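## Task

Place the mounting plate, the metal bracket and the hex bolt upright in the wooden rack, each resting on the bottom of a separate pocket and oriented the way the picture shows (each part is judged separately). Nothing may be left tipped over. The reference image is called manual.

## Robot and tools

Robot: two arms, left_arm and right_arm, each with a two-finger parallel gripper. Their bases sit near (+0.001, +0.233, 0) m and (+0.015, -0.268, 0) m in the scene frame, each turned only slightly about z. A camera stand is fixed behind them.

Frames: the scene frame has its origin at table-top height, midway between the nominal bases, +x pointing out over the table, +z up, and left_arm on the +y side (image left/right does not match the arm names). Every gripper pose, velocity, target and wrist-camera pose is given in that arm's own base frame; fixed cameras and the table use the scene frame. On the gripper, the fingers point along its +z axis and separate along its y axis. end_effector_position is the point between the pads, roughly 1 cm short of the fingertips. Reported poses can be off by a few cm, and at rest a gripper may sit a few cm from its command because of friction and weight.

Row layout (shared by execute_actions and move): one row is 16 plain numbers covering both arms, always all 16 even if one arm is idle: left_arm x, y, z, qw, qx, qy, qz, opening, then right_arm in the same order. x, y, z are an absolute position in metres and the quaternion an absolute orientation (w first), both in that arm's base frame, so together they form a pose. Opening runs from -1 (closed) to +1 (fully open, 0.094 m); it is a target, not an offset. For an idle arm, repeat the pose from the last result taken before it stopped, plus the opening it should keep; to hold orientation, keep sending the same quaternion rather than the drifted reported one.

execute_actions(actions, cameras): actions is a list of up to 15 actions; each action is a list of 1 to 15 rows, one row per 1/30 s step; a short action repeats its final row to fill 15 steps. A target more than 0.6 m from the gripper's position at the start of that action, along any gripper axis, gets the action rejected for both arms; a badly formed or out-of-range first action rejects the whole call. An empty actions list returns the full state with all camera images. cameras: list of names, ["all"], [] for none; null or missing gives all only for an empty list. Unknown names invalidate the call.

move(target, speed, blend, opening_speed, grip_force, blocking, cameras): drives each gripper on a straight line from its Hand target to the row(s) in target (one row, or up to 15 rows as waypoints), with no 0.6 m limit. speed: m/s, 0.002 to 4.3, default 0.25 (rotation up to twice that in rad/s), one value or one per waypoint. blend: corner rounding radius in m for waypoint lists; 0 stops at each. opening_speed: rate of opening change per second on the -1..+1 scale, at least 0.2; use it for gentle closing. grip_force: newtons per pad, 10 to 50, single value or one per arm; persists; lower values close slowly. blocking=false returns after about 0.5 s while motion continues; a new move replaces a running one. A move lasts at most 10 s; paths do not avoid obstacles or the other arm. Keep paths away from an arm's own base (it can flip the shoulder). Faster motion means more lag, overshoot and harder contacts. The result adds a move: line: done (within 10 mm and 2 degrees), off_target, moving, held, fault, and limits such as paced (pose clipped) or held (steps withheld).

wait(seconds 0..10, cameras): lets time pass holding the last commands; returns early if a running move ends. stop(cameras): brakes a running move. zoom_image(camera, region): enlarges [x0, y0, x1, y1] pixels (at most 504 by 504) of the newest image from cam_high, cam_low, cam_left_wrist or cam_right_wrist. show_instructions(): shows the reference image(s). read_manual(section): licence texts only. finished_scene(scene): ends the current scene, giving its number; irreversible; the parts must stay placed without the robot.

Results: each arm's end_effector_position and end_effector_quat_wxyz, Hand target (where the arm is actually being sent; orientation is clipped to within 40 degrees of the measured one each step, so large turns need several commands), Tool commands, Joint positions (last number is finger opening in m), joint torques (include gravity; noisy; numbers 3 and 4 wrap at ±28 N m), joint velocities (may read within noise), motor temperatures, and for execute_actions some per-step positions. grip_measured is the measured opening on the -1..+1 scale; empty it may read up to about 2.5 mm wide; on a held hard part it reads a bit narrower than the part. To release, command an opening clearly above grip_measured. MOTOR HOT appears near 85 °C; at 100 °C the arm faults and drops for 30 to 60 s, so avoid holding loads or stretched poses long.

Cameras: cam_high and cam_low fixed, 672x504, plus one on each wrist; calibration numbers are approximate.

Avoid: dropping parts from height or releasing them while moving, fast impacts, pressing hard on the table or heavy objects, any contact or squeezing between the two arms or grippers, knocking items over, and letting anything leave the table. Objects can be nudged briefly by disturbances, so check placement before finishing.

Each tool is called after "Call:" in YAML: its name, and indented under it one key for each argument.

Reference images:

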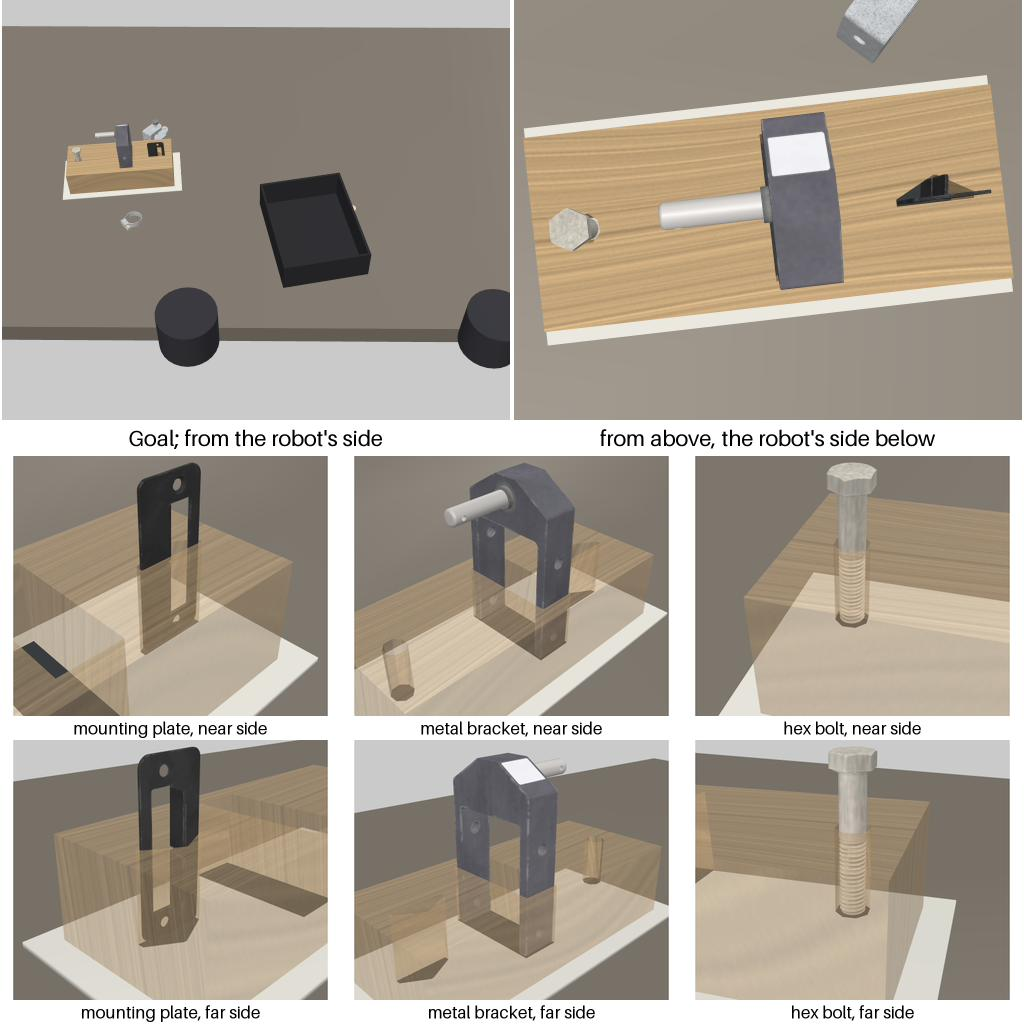

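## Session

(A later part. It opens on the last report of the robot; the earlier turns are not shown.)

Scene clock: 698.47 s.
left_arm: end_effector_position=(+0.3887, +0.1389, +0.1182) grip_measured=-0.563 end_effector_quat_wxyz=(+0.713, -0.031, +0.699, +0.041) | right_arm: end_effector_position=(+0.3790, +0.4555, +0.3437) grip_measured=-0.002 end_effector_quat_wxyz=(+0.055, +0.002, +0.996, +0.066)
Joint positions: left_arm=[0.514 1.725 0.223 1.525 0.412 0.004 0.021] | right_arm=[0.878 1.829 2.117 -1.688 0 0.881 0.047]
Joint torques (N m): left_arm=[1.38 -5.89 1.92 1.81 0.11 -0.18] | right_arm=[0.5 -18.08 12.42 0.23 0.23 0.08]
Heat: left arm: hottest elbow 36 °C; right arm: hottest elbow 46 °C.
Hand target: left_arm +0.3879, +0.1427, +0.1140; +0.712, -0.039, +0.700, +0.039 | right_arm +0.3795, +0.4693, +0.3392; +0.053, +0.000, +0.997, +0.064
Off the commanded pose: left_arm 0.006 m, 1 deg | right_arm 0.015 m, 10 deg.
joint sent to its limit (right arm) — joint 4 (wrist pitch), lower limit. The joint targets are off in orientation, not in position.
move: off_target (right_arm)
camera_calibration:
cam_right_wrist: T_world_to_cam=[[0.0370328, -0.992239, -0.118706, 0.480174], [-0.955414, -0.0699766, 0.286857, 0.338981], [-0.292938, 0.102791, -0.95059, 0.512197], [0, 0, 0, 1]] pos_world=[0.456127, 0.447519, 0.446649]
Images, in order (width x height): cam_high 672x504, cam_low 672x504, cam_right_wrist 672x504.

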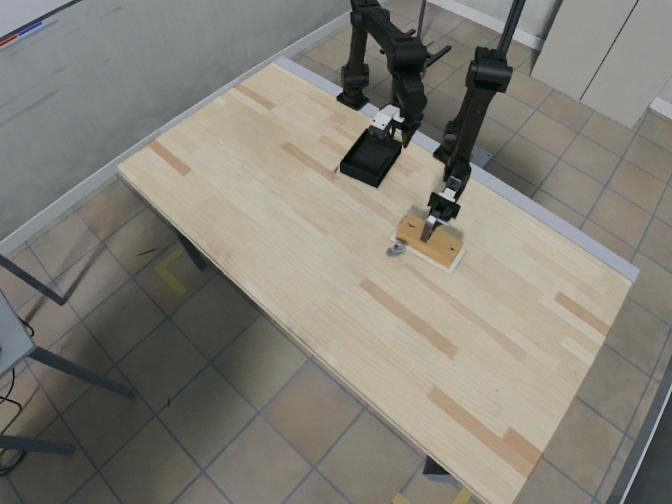

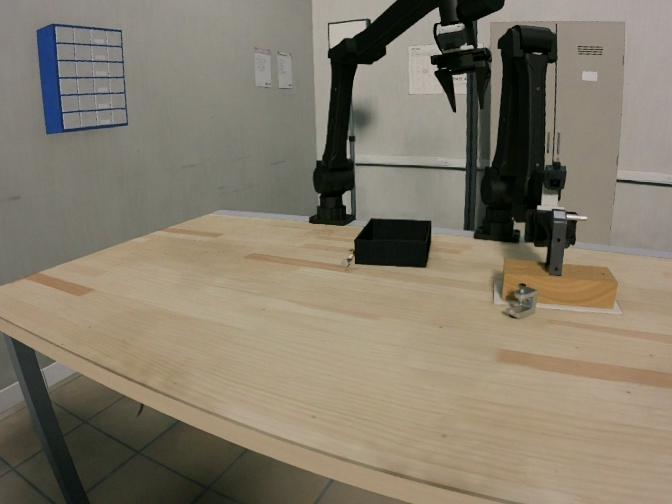

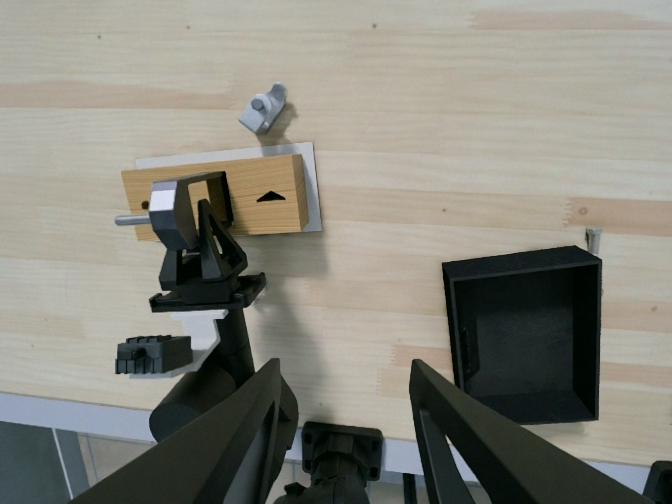

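Call:
move:
  target:
    - [0.388,0.1375,0.124,0.712,-0.0385,0.7,0.0392,-0.9,0.38,0.47,0.34,0,0,1,0,0]
    - [0.388,0.1375,0.108,0.712,-0.0385,0.7,0.0392,-0.9,0.38,0.47,0.34,0,0,1,0,0]
  speed: 0.05
  cameras: ["cam_high","cam_low","cam_right_wrist"]

Call:
zoom_image:
  camera: "cam_low"
  region: [500, 200, 620, 300]

Call:
zoom_image:
  camera: "cam_right_wrist"
  region: [180, 160, 250, 250]

Call:
zoom_image:
  camera: "cam_high"
  region: [390, 205, 470, 275]

Scene clock: 725.13 s.
left_arm: end_effector_position=(+0.3864, +0.1402, +0.1183) grip_measured=-0.563 end_effector_quat_wxyz=(+0.718, -0.034, +0.694, +0.048) | right_arm: end_effector_position=(+0.3790, +0.4555, +0.3437) grip_measured=-0.002 end_effector_quat_wxyz=(+0.055, +0.002, +0.996, +0.066)
Joint positions: left_arm=[0.514 1.747 0.218 1.566 0.398 0.002 0.021] | right_arm=[0.878 1.829 2.117 -1.688 0 0.881 0.047]
Joint torques (N m): left_arm=[-0.44 -5.01 1.68 1.43 -0.07 -0.16] | right_arm=[0.56 -18.08 12.42 0.23 0.23 0.09]
Heat: left arm: hottest elbow 36 °C; right arm: hottest elbow 46 °C.
Hand target: left_arm +0.3878, +0.1375, +0.1084; +0.710, -0.038, +0.702, +0.039 | right_arm +0.3795, +0.4693, +0.3392; +0.053, +0.000, +0.997, +0.064
Off the commanded pose: left_arm 0.011 m, 1 deg | right_arm 0.015 m, 10 deg.
joint sent to its limit (left arm) — joint 4 (wrist pitch), upper limit. The joint targets still meet the commanded pose.
joint sent to its limit (right arm) — joint 4 (wrist pitch), lower limit. The joint targets are off in orientation, not in position.
move: off_target (left_arm, right_arm)
camera_calibration:
cam_right_wrist: T_world_to_cam=[[0.0370328, -0.992239, -0.118706, 0.480174], [-0.955414, -0.0699766, 0.286857, 0.338981], [-0.292938, 0.102791, -0.95059, 0.512197], [0, 0, 0, 1]] pos_world=[0.456127, 0.447519, 0.446649]
Images, in order (width x height): cam_high 672x504, cam_low 672x504, cam_right_wrist 672x504.

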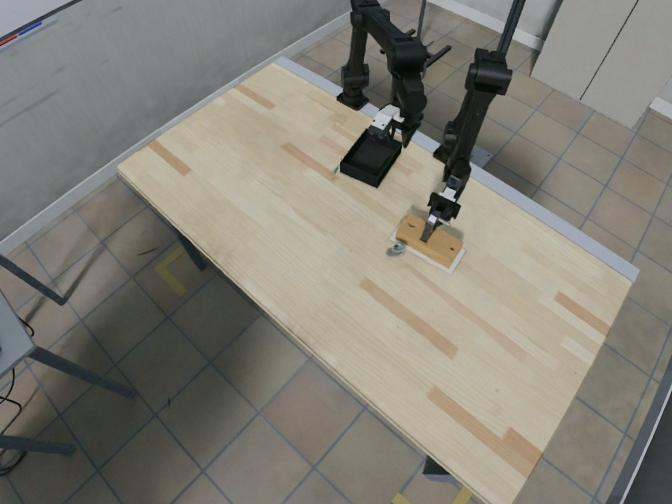

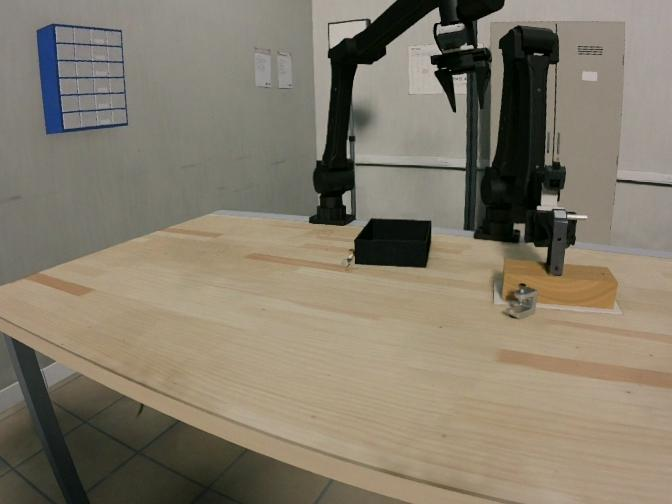

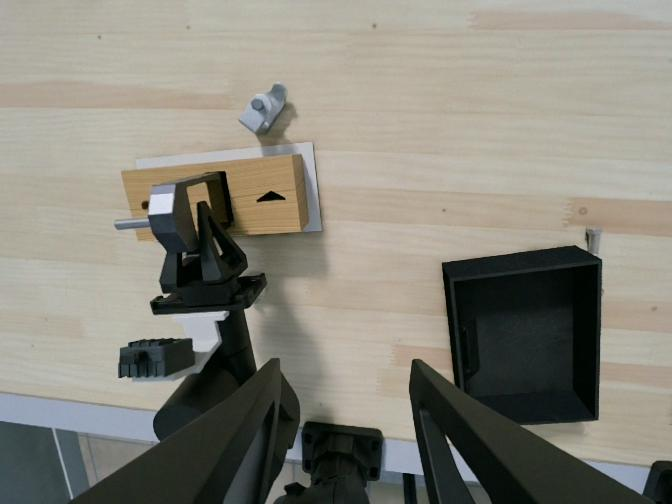

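Scaled by 4.200 from the camera's 672x504 image, which has a finer 960x720 frame.

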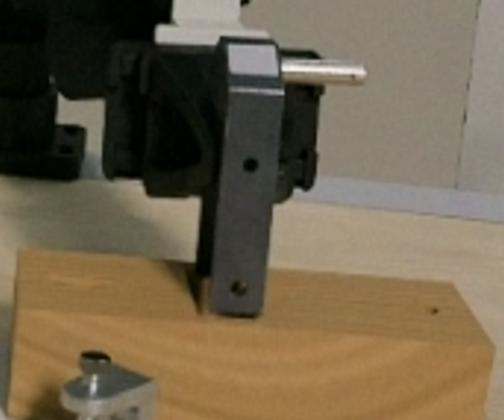

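Scaled by 5.600 from the camera's 672x504 image, which has a finer 960x720 frame.

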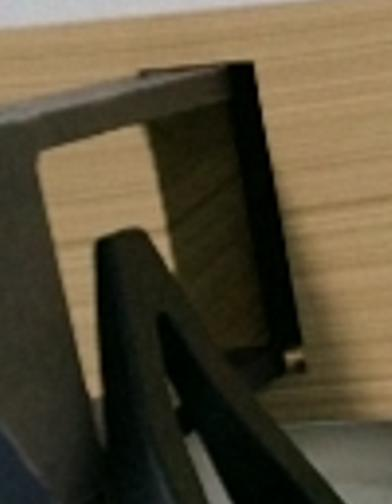

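Scaled by 6.300 from the camera's 672x504 image, which has a finer 960x720 frame.

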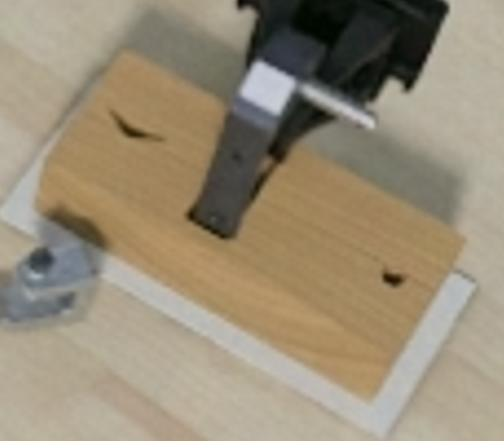

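Call:
move:
  target:
    - [0.391,0.137,0.13,0.710,-0.0385,0.702,0.0392,-0.9,0.38,0.47,0.34,0,0,1,0,0]
    - [0.391,0.134,0.128,0.710,-0.0385,0.702,0.0392,-0.9,0.38,0.47,0.34,0,0,1,0,0]
  speed: 0.05
  cameras: ["cam_high","cam_right_wrist"]

Call:
zoom_image:
  camera: "cam_right_wrist"
  region: [180, 160, 250, 250]

Call:
zoom_image:
  camera: "cam_high"
  region: [390, 205, 470, 275]

Scene clock: 738.70 s.
left_arm: end_effector_position=(+0.3896, +0.1374, +0.1220) grip_measured=-0.563 end_effector_quat_wxyz=(+0.703, -0.042, +0.709, +0.041) | right_arm: end_effector_position=(+0.3790, +0.4555, +0.3437) grip_measured=-0.002 end_effector_quat_wxyz=(+0.055, +0.002, +0.996, +0.066)
Joint positions: left_arm=[0.497 1.652 0.218 1.426 0.379 0.002 0.021] | right_arm=[0.878 1.829 2.117 -1.688 0 0.881 0.047]
Joint torques (N m): left_arm=[-0.44 -8 2.29 1.83 -0.01 -0.16] | right_arm=[0.5 -18.08 12.42 0.24 0.23 0.08]
Heat: left arm: hottest elbow 35 °C; right arm: hottest elbow 46 °C.
Hand target: left_arm +0.3910, +0.1340, +0.1280; +0.710, -0.038, +0.702, +0.039 | right_arm +0.3795, +0.4693, +0.3392; +0.053, +0.000, +0.997, +0.064
Off the commanded pose: left_arm 0.007 m, 1 deg | right_arm 0.015 m, 10 deg.
joint sent to its limit (right arm) — joint 4 (wrist pitch), lower limit. The joint targets are off in orientation, not in position.
move: off_target (right_arm)
camera_calibration:
cam_right_wrist: T_world_to_cam=[[0.0370328, -0.992239, -0.118706, 0.480174], [-0.955414, -0.0699766, 0.286857, 0.338981], [-0.292938, 0.102791, -0.95059, 0.512197], [0, 0, 0, 1]] pos_world=[0.456127, 0.447519, 0.446649]
Images, in order (width x height): cam_high 672x504, cam_right_wrist 672x504.

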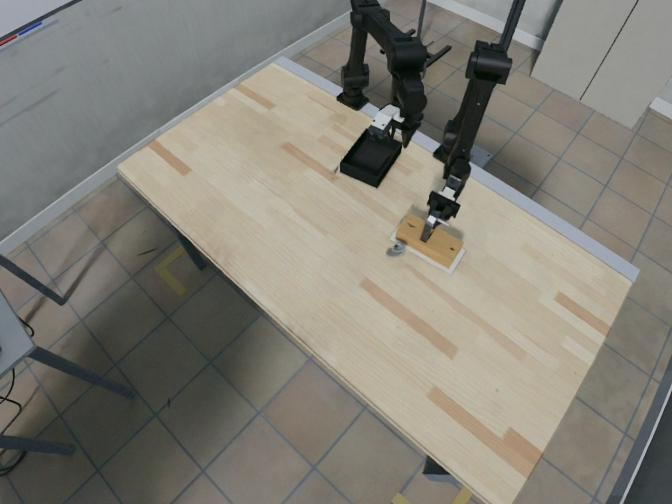

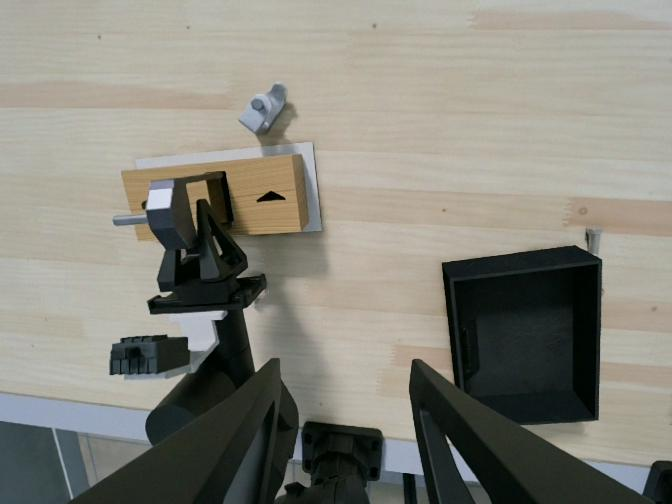

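Scaled by 5.600 from the camera's 672x504 image, which has a finer 960x720 frame.

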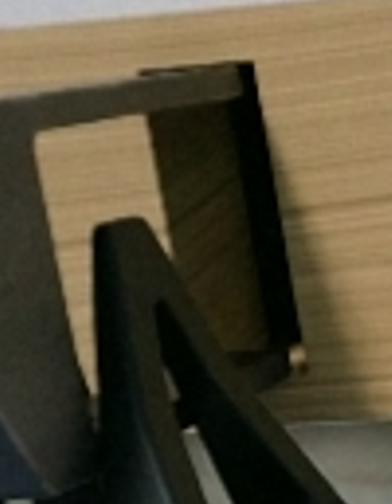

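Scaled by 6.300 from the camera's 672x504 image, which has a finer 960x720 frame.

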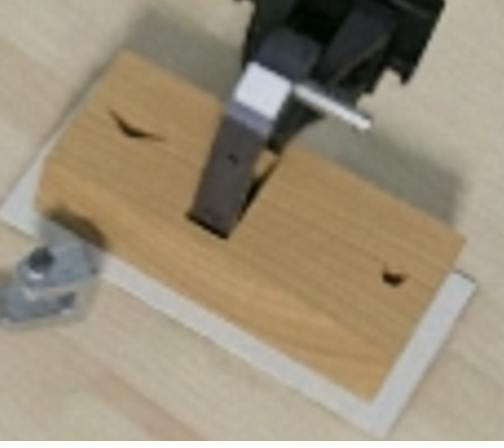

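Call:
move:
  target:
    - [0.3915,0.131,0.128,0.710,-0.0385,0.702,0.0392,-0.9,0.38,0.47,0.34,0,0,1,0,0]
    - [0.3915,0.131,0.113,0.710,-0.0385,0.702,0.0392,-0.9,0.38,0.47,0.34,0,0,1,0,0]
  speed: 0.05
  cameras: ["cam_high","cam_right_wrist"]

Call:
zoom_image:
  camera: "cam_right_wrist"
  region: [180, 160, 250, 250]

Call:
zoom_image:
  camera: "cam_high"
  region: [390, 205, 470, 275]

Scene clock: 752.63 s.
left_arm: end_effector_position=(+0.3903, +0.1344, +0.1184) grip_measured=-0.563 end_effector_quat_wxyz=(+0.712, -0.038, +0.699, +0.045) | right_arm: end_effector_position=(+0.3790, +0.4555, +0.3437) grip_measured=-0.002 end_effector_quat_wxyz=(+0.055, +0.002, +0.996, +0.066)
Joint positions: left_arm=[0.485 1.72 0.218 1.522 0.368 0.002 0.021] | right_arm=[0.878 1.829 2.117 -1.688 0 0.881 0.047]
Joint torques (N m): left_arm=[-0.32 -5.83 1.72 1.89 -0.02 -0.15] | right_arm=[0.56 -18.02 12.42 0.23 0.23 0.08]
Heat: left arm: hottest elbow 35 °C; right arm: hottest elbow 47 °C.
Hand target: left_arm +0.3914, +0.1309, +0.1130; +0.710, -0.038, +0.702, +0.039 | right_arm +0.3795, +0.4693, +0.3392; +0.053, +0.000, +0.997, +0.064
Off the commanded pose: left_arm 0.006 m, 1 deg | right_arm 0.015 m, 10 deg.
joint sent to its limit (right arm) — joint 4 (wrist pitch), lower limit. The joint targets are off in orientation, not in position.
move: off_target (right_arm)
camera_calibration:
cam_right_wrist: T_world_to_cam=[[0.0370328, -0.992239, -0.118706, 0.480174], [-0.955414, -0.0699766, 0.286857, 0.338981], [-0.292938, 0.102791, -0.95059, 0.512197], [0, 0, 0, 1]] pos_world=[0.456127, 0.447519, 0.446649]
Images, in order (width x height): cam_high 672x504, cam_right_wrist 672x504.

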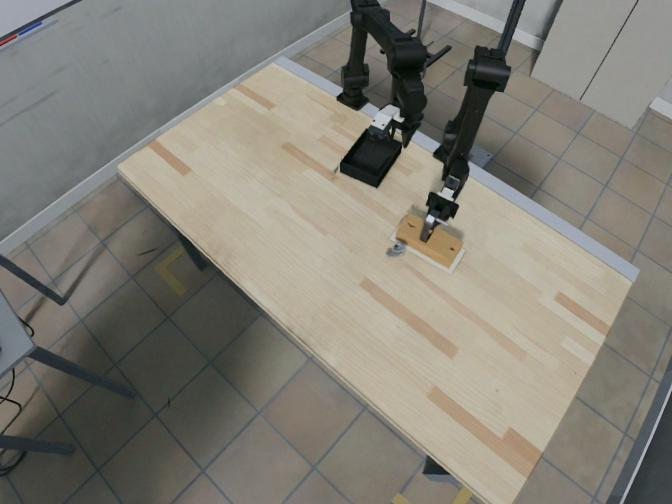

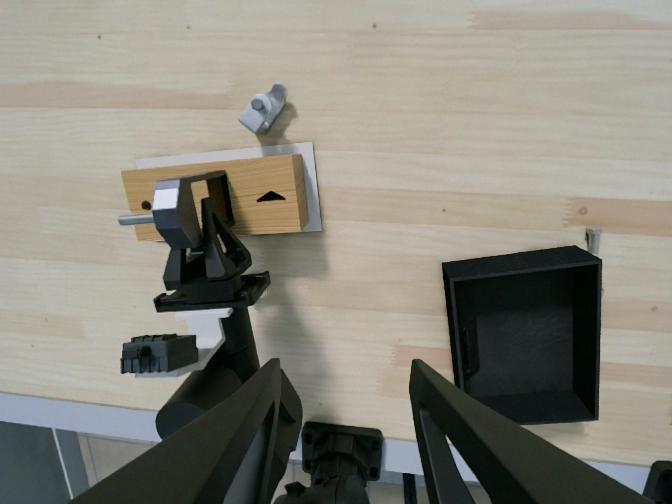

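Scaled by 5.600 from the camera's 672x504 image, which has a finer 960x720 frame.

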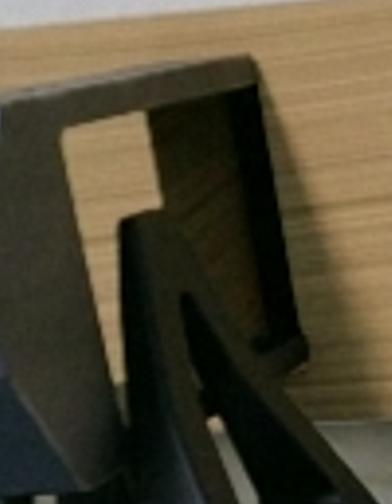

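Scaled by 6.300 from the camera's 672x504 image, which has a finer 960x720 frame.

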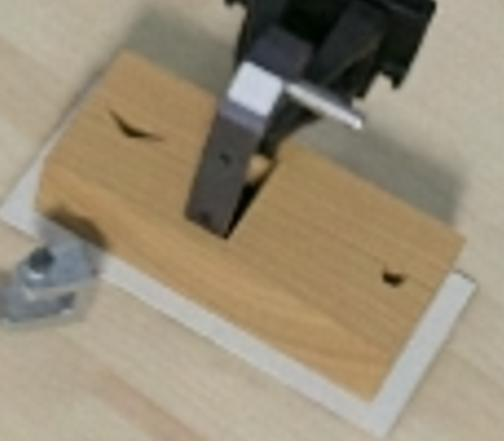

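Call:
move:
  target:
    - [0.3895,0.131,0.128,0.710,-0.0385,0.702,0.0392,-0.9,0.38,0.47,0.34,0,0,1,0,0]
    - [0.3898,0.1393,0.127,0.710,-0.0385,0.702,0.0392,-0.9,0.38,0.47,0.34,0,0,1,0,0]
    - [0.3898,0.1393,0.112,0.710,-0.0385,0.702,0.0392,-0.9,0.38,0.47,0.34,0,0,1,0,0]
  speed: 0.05
  cameras: ["cam_high","cam_right_wrist"]

Call:
zoom_image:
  camera: "cam_right_wrist"
  region: [180, 160, 250, 250]

Call:
zoom_image:
  camera: "cam_high"
  region: [390, 205, 470, 275]

Scene clock: 769.13 s.
left_arm: end_effector_position=(+0.3865, +0.1333, +0.1183) grip_measured=-0.563 end_effector_quat_wxyz=(+0.713, -0.032, +0.699, +0.040) | right_arm: end_effector_position=(+0.3790, +0.4555, +0.3437) grip_measured=-0.002 end_effector_quat_wxyz=(+0.055, +0.002, +0.996, +0.066)
Joint positions: left_arm=[0.499 1.722 0.21 1.533 0.397 0.002 0.021] | right_arm=[0.878 1.829 2.117 -1.688 0 0.881 0.047]
Joint torques (N m): left_arm=[0.97 -5.48 2.67 1.39 0.04 -0.11] | right_arm=[0.56 -18.08 12.42 0.23 0.23 0.08]
Heat: left arm: hottest elbow 35 °C; right arm: hottest elbow 47 °C.
Hand target: left_arm +0.3896, +0.1393, +0.1121; +0.710, -0.039, +0.702, +0.039 | right_arm +0.3795, +0.4693, +0.3392; +0.053, +0.000, +0.997, +0.064
Off the commanded pose: left_arm 0.009 m, 1 deg | right_arm 0.015 m, 10 deg.
joint sent to its limit (right arm) — joint 4 (wrist pitch), lower limit. The joint targets are off in orientation, not in position.
move: off_target (right_arm)
camera_calibration:
cam_right_wrist: T_world_to_cam=[[0.0370328, -0.992239, -0.118706, 0.480174], [-0.955414, -0.0699766, 0.286857, 0.338981], [-0.292938, 0.102791, -0.95059, 0.512197], [0, 0, 0, 1]] pos_world=[0.456127, 0.447519, 0.446649]
Images, in order (width x height): cam_high 672x504, cam_right_wrist 672x504.

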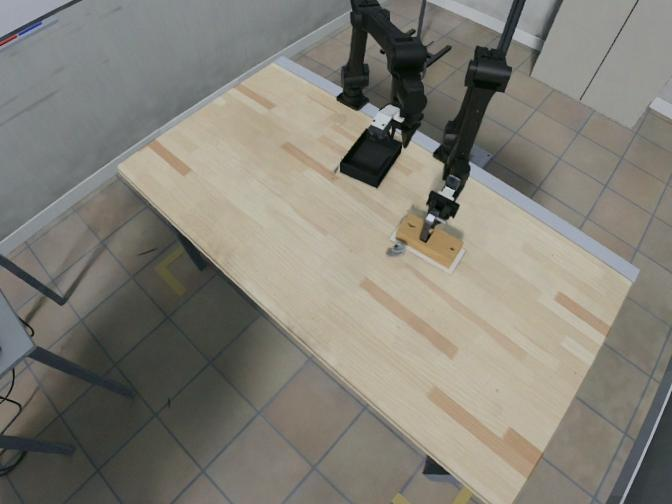

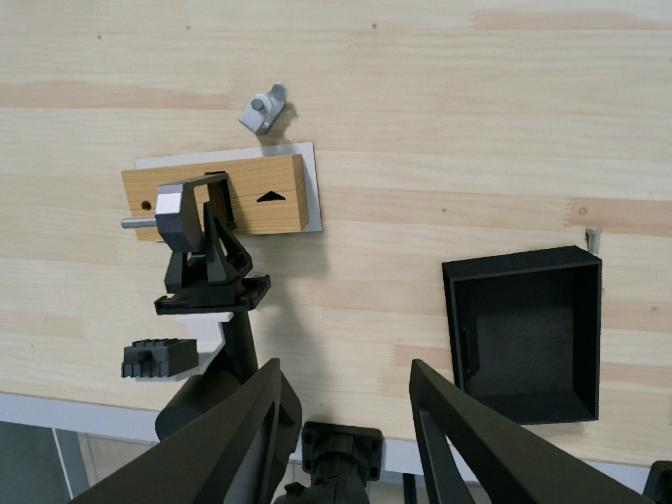

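Scaled by 5.600 from the camera's 672x504 image, which has a finer 960x720 frame.

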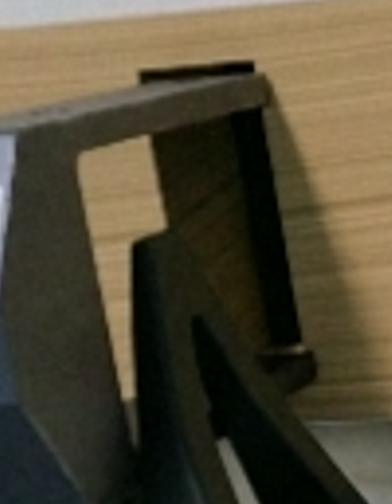

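Scaled by 6.300 from the camera's 672x504 image, which has a finer 960x720 frame.

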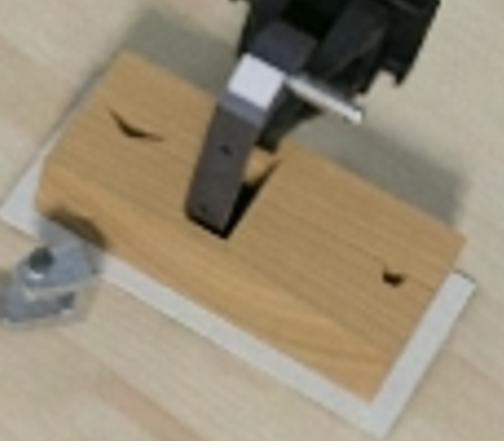

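Call:
move:
  target:
    - [0.3918,0.141,0.130,0.710,-0.0385,0.702,0.0392,-0.9,0.38,0.47,0.34,0,0,1,0,0]
    - [0.3918,0.1415,0.127,0.710,-0.0385,0.702,0.0392,-0.9,0.38,0.47,0.34,0,0,1,0,0]
  speed: 0.05
  cameras: ["cam_high","cam_right_wrist"]

Call:
zoom_image:
  camera: "cam_right_wrist"
  region: [180, 160, 250, 250]

Call:
zoom_image:
  camera: "cam_high"
  region: [390, 205, 470, 275]

Scene clock: 783.40 s.
left_arm: end_effector_position=(+0.3873, +0.1345, +0.1193) grip_measured=-0.563 end_effector_quat_wxyz=(+0.700, -0.038, +0.712, +0.033) | right_arm: end_effector_position=(+0.3790, +0.4555, +0.3437) grip_measured=-0.002 end_effector_quat_wxyz=(+0.055, +0.002, +0.996, +0.066)
Joint positions: left_arm=[0.501 1.652 0.212 1.423 0.4 0.001 0.021] | right_arm=[0.878 1.829 2.117 -1.688 0 0.881 0.047]
Joint torques (N m): left_arm=[1.38 -7.12 3.51 1.84 0.11 -0.13] | right_arm=[0.56 -18.08 12.42 0.24 0.23 0.08]
Heat: left arm: hottest elbow 35 °C; right arm: hottest elbow 47 °C.
Hand target: left_arm +0.3916, +0.1413, +0.1270; +0.710, -0.038, +0.702, +0.039 | right_arm +0.3795, +0.4693, +0.3392; +0.053, +0.000, +0.997, +0.064
Off the commanded pose: left_arm 0.011 m, 2 deg | right_arm 0.015 m, 10 deg.
joint sent to its limit (right arm) — joint 4 (wrist pitch), lower limit. The joint targets are off in orientation, not in position.
move: off_target (left_arm, right_arm)
camera_calibration:
cam_right_wrist: T_world_to_cam=[[0.0370328, -0.992239, -0.118706, 0.480174], [-0.955414, -0.0699766, 0.286857, 0.338981], [-0.292938, 0.102791, -0.95059, 0.512197], [0, 0, 0, 1]] pos_world=[0.456127, 0.447519, 0.446649]
Images, in order (width x height): cam_high 672x504, cam_right_wrist 672x504.

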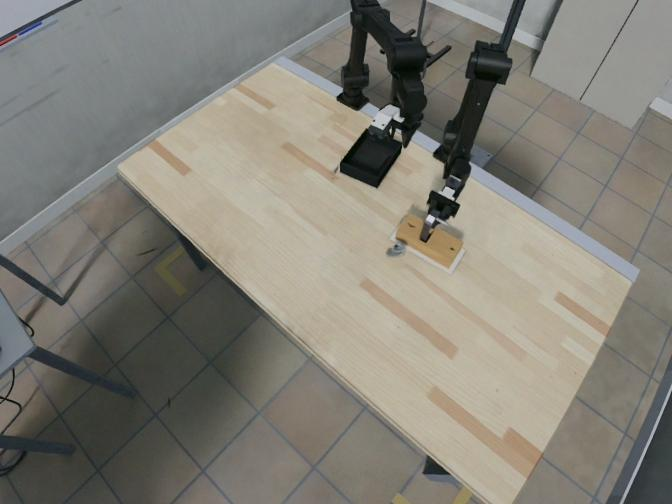

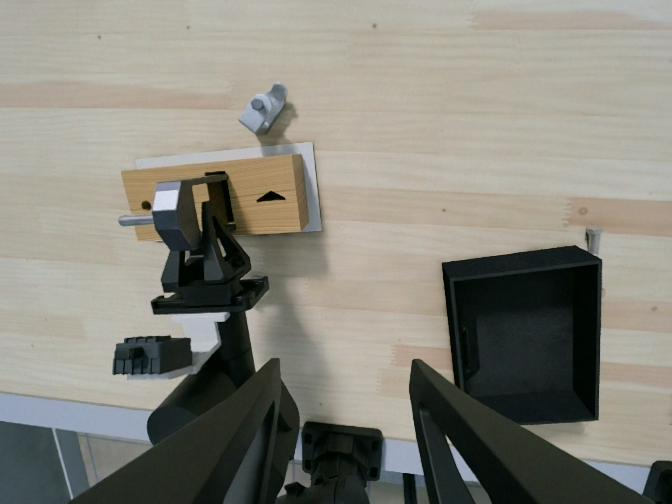

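Scaled by 5.600 from the camera's 672x504 image, which has a finer 960x720 frame.

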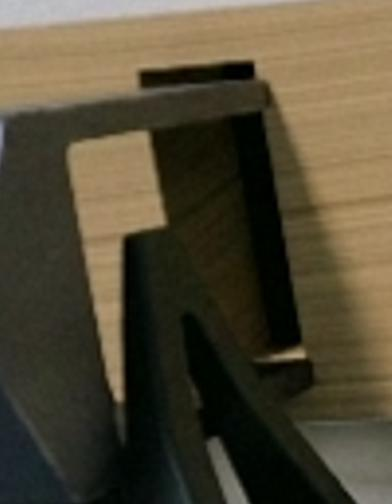

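Scaled by 6.300 from the camera's 672x504 image, which has a finer 960x720 frame.

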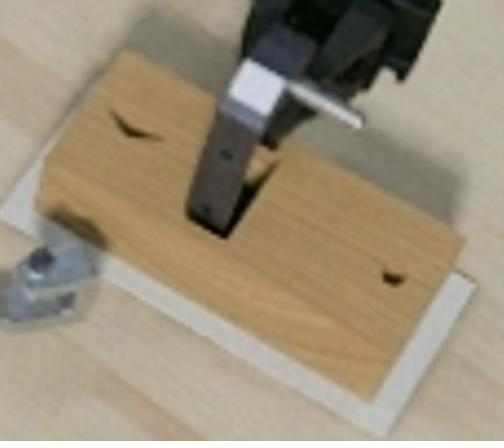

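Call:
move:
  target:
    - [0.394,0.1435,0.140,0.710,-0.0385,0.702,0.0392,-0.9,0.38,0.47,0.34,0,0,1,0,0]
    - [0.393,0.1405,0.126,0.710,-0.0385,0.702,0.0392,-0.9,0.38,0.47,0.34,0,0,1,0,0]
  speed: 0.05
  cameras: ["cam_high","cam_right_wrist"]

Call:
zoom_image:
  camera: "cam_right_wrist"
  region: [180, 160, 250, 250]

Call:
zoom_image:
  camera: "cam_high"
  region: [390, 205, 470, 275]

Scene clock: 795.47 s.
left_arm: end_effector_position=(+0.3869, +0.1361, +0.1195) grip_measured=-0.563 end_effector_quat_wxyz=(+0.700, -0.040, +0.713, +0.035) | right_arm: end_effector_position=(+0.3790, +0.4555, +0.3437) grip_measured=-0.002 end_effector_quat_wxyz=(+0.055, +0.002, +0.996, +0.066)
Joint positions: left_arm=[0.505 1.647 0.212 1.415 0.399 0.001 0.021] | right_arm=[0.878 1.829 2.117 -1.688 0 0.881 0.047]
Joint torques (N m): left_arm=[0.38 -5.83 3.33 2.18 -0.07 -0.11] | right_arm=[0.56 -18.08 12.42 0.23 0.23 0.08]
Heat: left arm: hottest elbow 35 °C; right arm: hottest elbow 47 °C.
Hand target: left_arm +0.3927, +0.1404, +0.1260; +0.710, -0.039, +0.702, +0.039 | right_arm +0.3795, +0.4693, +0.3392; +0.053, +0.000, +0.997, +0.064
Off the commanded pose: left_arm 0.010 m, 2 deg | right_arm 0.015 m, 10 deg.
joint sent to its limit (right arm) — joint 4 (wrist pitch), lower limit. The joint targets are off in orientation, not in position.
move: off_target (right_arm)
camera_calibration:
cam_right_wrist: T_world_to_cam=[[0.0370328, -0.992239, -0.118706, 0.480174], [-0.955414, -0.0699766, 0.286857, 0.338981], [-0.292938, 0.102791, -0.95059, 0.512197], [0, 0, 0, 1]] pos_world=[0.456127, 0.447519, 0.446649]
Images, in order (width x height): cam_high 672x504, cam_right_wrist 672x504.

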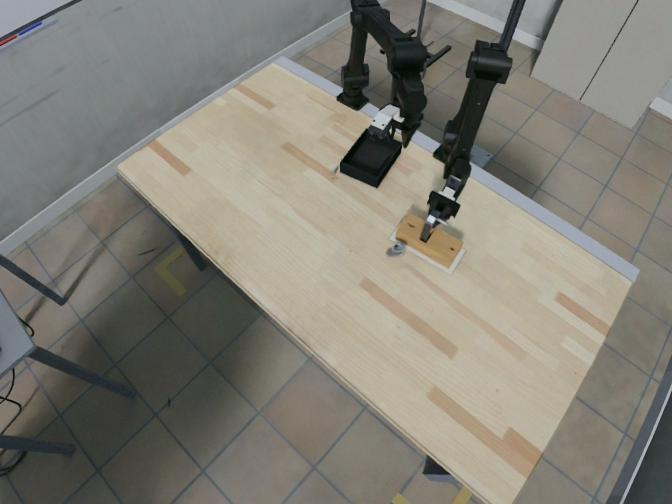

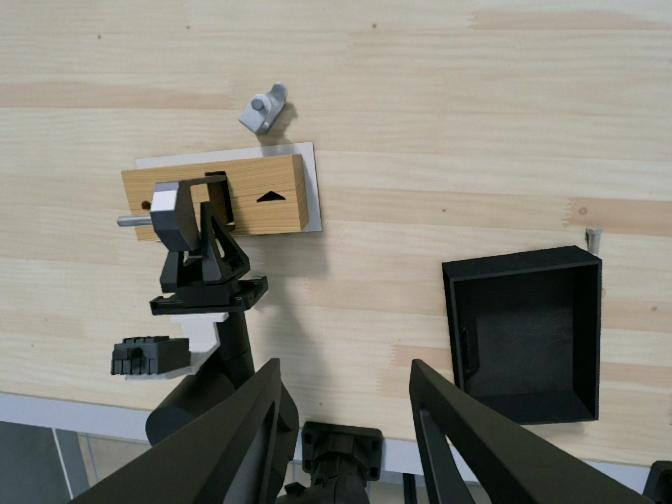

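Scaled by 5.600 from the camera's 672x504 image, which has a finer 960x720 frame.

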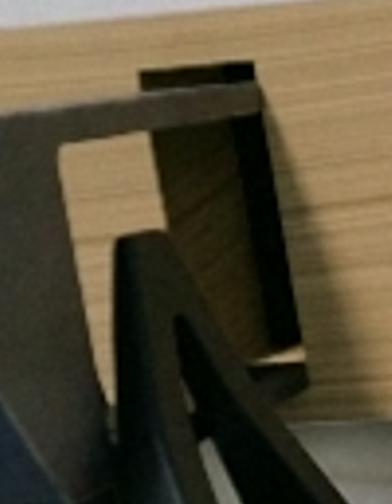

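Scaled by 6.300 from the camera's 672x504 image, which has a finer 960x720 frame.

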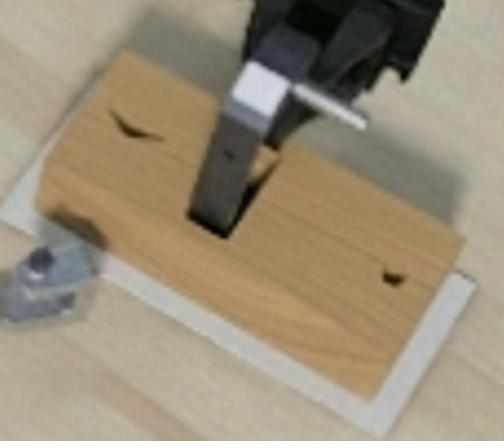

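Call:
move:
  target:
    - [0.397,0.1405,0.133,0.710,-0.0385,0.702,0.0392,-0.9,0.38,0.47,0.34,0,0,1,0,0]
    - [0.3955,0.1405,0.120,0.710,-0.0385,0.702,0.0392,-0.9,0.38,0.47,0.34,0,0,1,0,0]
    - [0.3940,0.1405,0.110,0.710,-0.0385,0.702,0.0392,-0.9,0.38,0.47,0.34,0,0,1,0,0]
  speed: 0.05
  cameras: ["cam_high","cam_right_wrist"]

Call:
zoom_image:
  camera: "cam_right_wrist"
  region: [180, 160, 250, 250]

Call:
zoom_image:
  camera: "cam_high"
  region: [390, 205, 470, 275]

Scene clock: 810.87 s.
left_arm: end_effector_position=(+0.3887, +0.1383, +0.1056) grip_measured=-0.563 end_effector_quat_wxyz=(+0.701, -0.042, +0.711, +0.038) | right_arm: end_effector_position=(+0.3790, +0.4555, +0.3437) grip_measured=-0.002 end_effector_quat_wxyz=(+0.055, +0.002, +0.996, +0.066)
Joint positions: left_arm=[0.505 1.75 0.221 1.513 0.392 0.001 0.021] | right_arm=[0.878 1.829 2.117 -1.688 0 0.881 0.047]
Joint torques (N m): left_arm=[0.38 -6.18 2.54 2.3 0.12 -0.15] | right_arm=[0.56 -18.08 12.42 0.23 0.23 0.09]
Heat: left arm: hottest elbow 35 °C; right arm: hottest elbow 47 °C.
Hand target: left_arm +0.3938, +0.1405, +0.1101; +0.710, -0.039, +0.702, +0.039 | right_arm +0.3795, +0.4693, +0.3392; +0.053, +0.000, +0.997, +0.064
Off the commanded pose: left_arm 0.007 m, 2 deg | right_arm 0.015 m, 10 deg.
joint sent to its limit (right arm) — joint 4 (wrist pitch), lower limit. The joint targets are off in orientation, not in position.
move: off_target (right_arm)
camera_calibration:
cam_right_wrist: T_world_to_cam=[[0.0370328, -0.992239, -0.118706, 0.480174], [-0.955414, -0.0699766, 0.286857, 0.338981], [-0.292938, 0.102791, -0.95059, 0.512197], [0, 0, 0, 1]] pos_world=[0.456127, 0.447519, 0.446649]
Images, in order (width x height): cam_high 672x504, cam_right_wrist 672x504.

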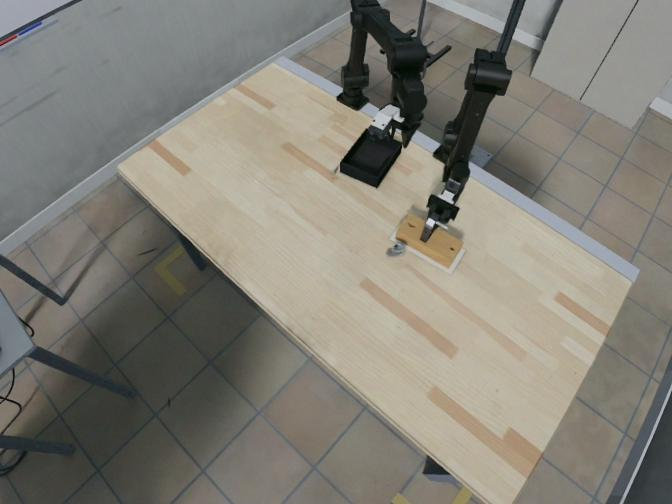

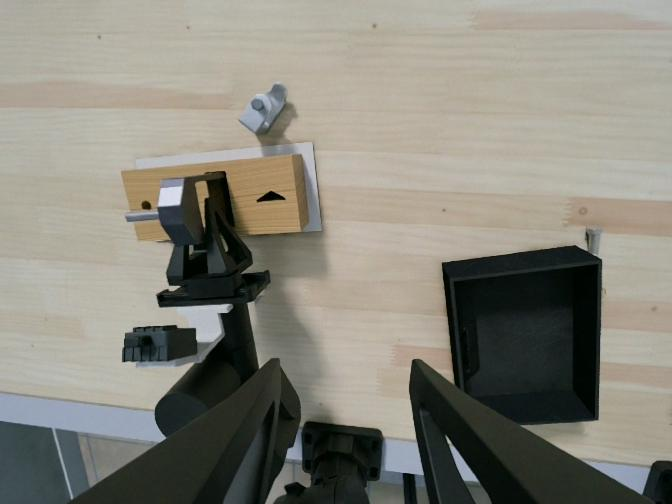

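Scaled by 5.600 from the camera's 672x504 image, which has a finer 960x720 frame.

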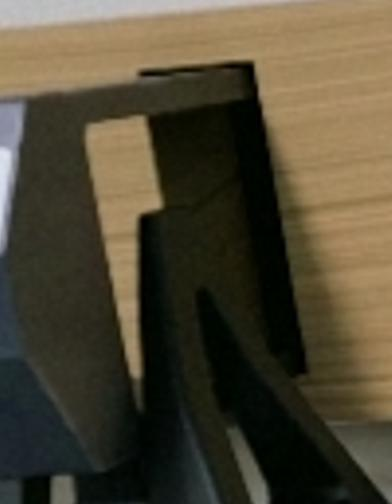

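Scaled by 6.300 from the camera's 672x504 image, which has a finer 960x720 frame.

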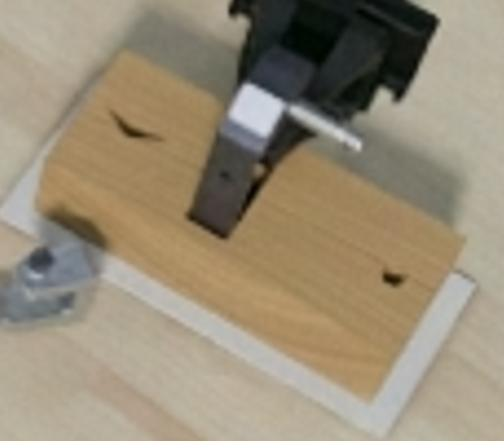

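It's in. Lower.

Call:
move:
  target:
    - [0.3930,0.1405,0.094,0.710,-0.0385,0.702,0.0392,-0.9,0.38,0.47,0.34,0,0,1,0,0]
    - [0.3930,0.1405,0.085,0.710,-0.0385,0.702,0.0392,-0.9,0.38,0.47,0.34,0,0,1,0,0]
  speed: 0.05
  cameras: ["cam_low","cam_right_wrist"]

Call:
zoom_image:
  camera: "cam_low"
  region: [500, 200, 620, 300]

Scene clock: 821.27 s.
left_arm: end_effector_position=(+0.3905, +0.1380, +0.0852) grip_measured=-0.563 end_effector_quat_wxyz=(+0.690, -0.044, +0.722, +0.030) | right_arm: end_effector_position=(+0.3790, +0.4555, +0.3437) grip_measured=-0.002 end_effector_quat_wxyz=(+0.055, +0.002, +0.996, +0.066)
Joint positions: left_arm=[0.505 1.831 0.233 1.548 0.399 0.002 0.021] | right_arm=[0.878 1.829 2.117 -1.688 0 0.881 0.047]
Joint torques (N m): left_arm=[0.62 -6.53 1.61 2.14 0.15 0.06] | right_arm=[0.56 -18.02 12.41 0.23 0.23 0.08]
Heat: left arm: hottest elbow 35 °C; right arm: hottest elbow 47 °C.
Hand target: left_arm +0.3931, +0.1406, +0.0855; +0.694, -0.038, +0.718, +0.037 | right_arm +0.3795, +0.4693, +0.3392; +0.053, +0.000, +0.997, +0.064
Off the commanded pose: left_arm 0.004 m, 3 deg | right_arm 0.015 m, 10 deg.
joint sent to its limit (left arm) — joint 4 (wrist pitch), upper limit. The joint targets are off in orientation, not in position.
joint sent to its limit (right arm) — joint 4 (wrist pitch), lower limit. The joint targets are off in orientation, not in position.
move: off_target (left_arm, right_arm)
camera_calibration:
cam_right_wrist: T_world_to_cam=[[0.0370328, -0.992239, -0.118706, 0.480174], [-0.955414, -0.0699766, 0.286857, 0.338981], [-0.292938, 0.102791, -0.95059, 0.512197], [0, 0, 0, 1]] pos_world=[0.456127, 0.447519, 0.446649]
Images, in order (width x height): cam_low 672x504, cam_right_wrist 672x504.

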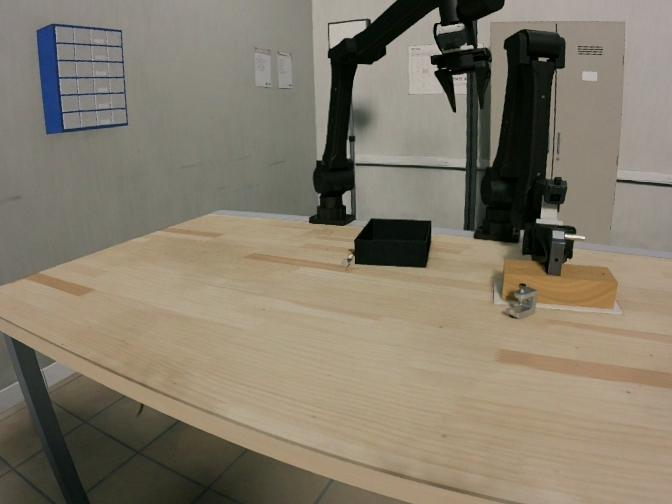

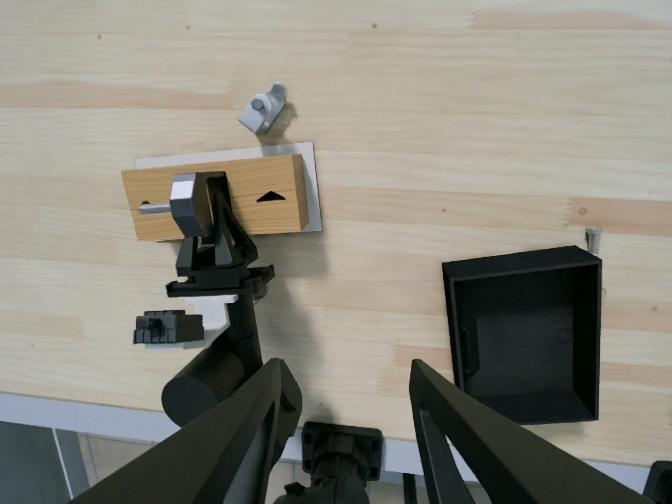

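Scaled by 4.200 from the camera's 672x504 image, which has a finer 960x720 frame.

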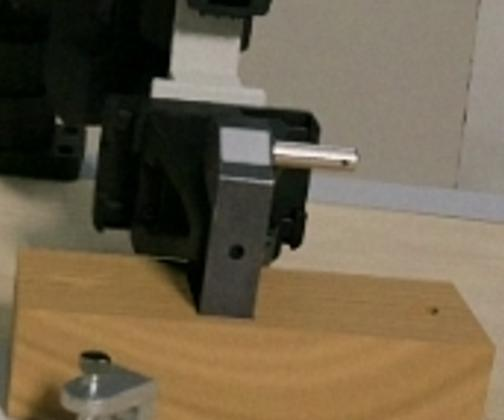

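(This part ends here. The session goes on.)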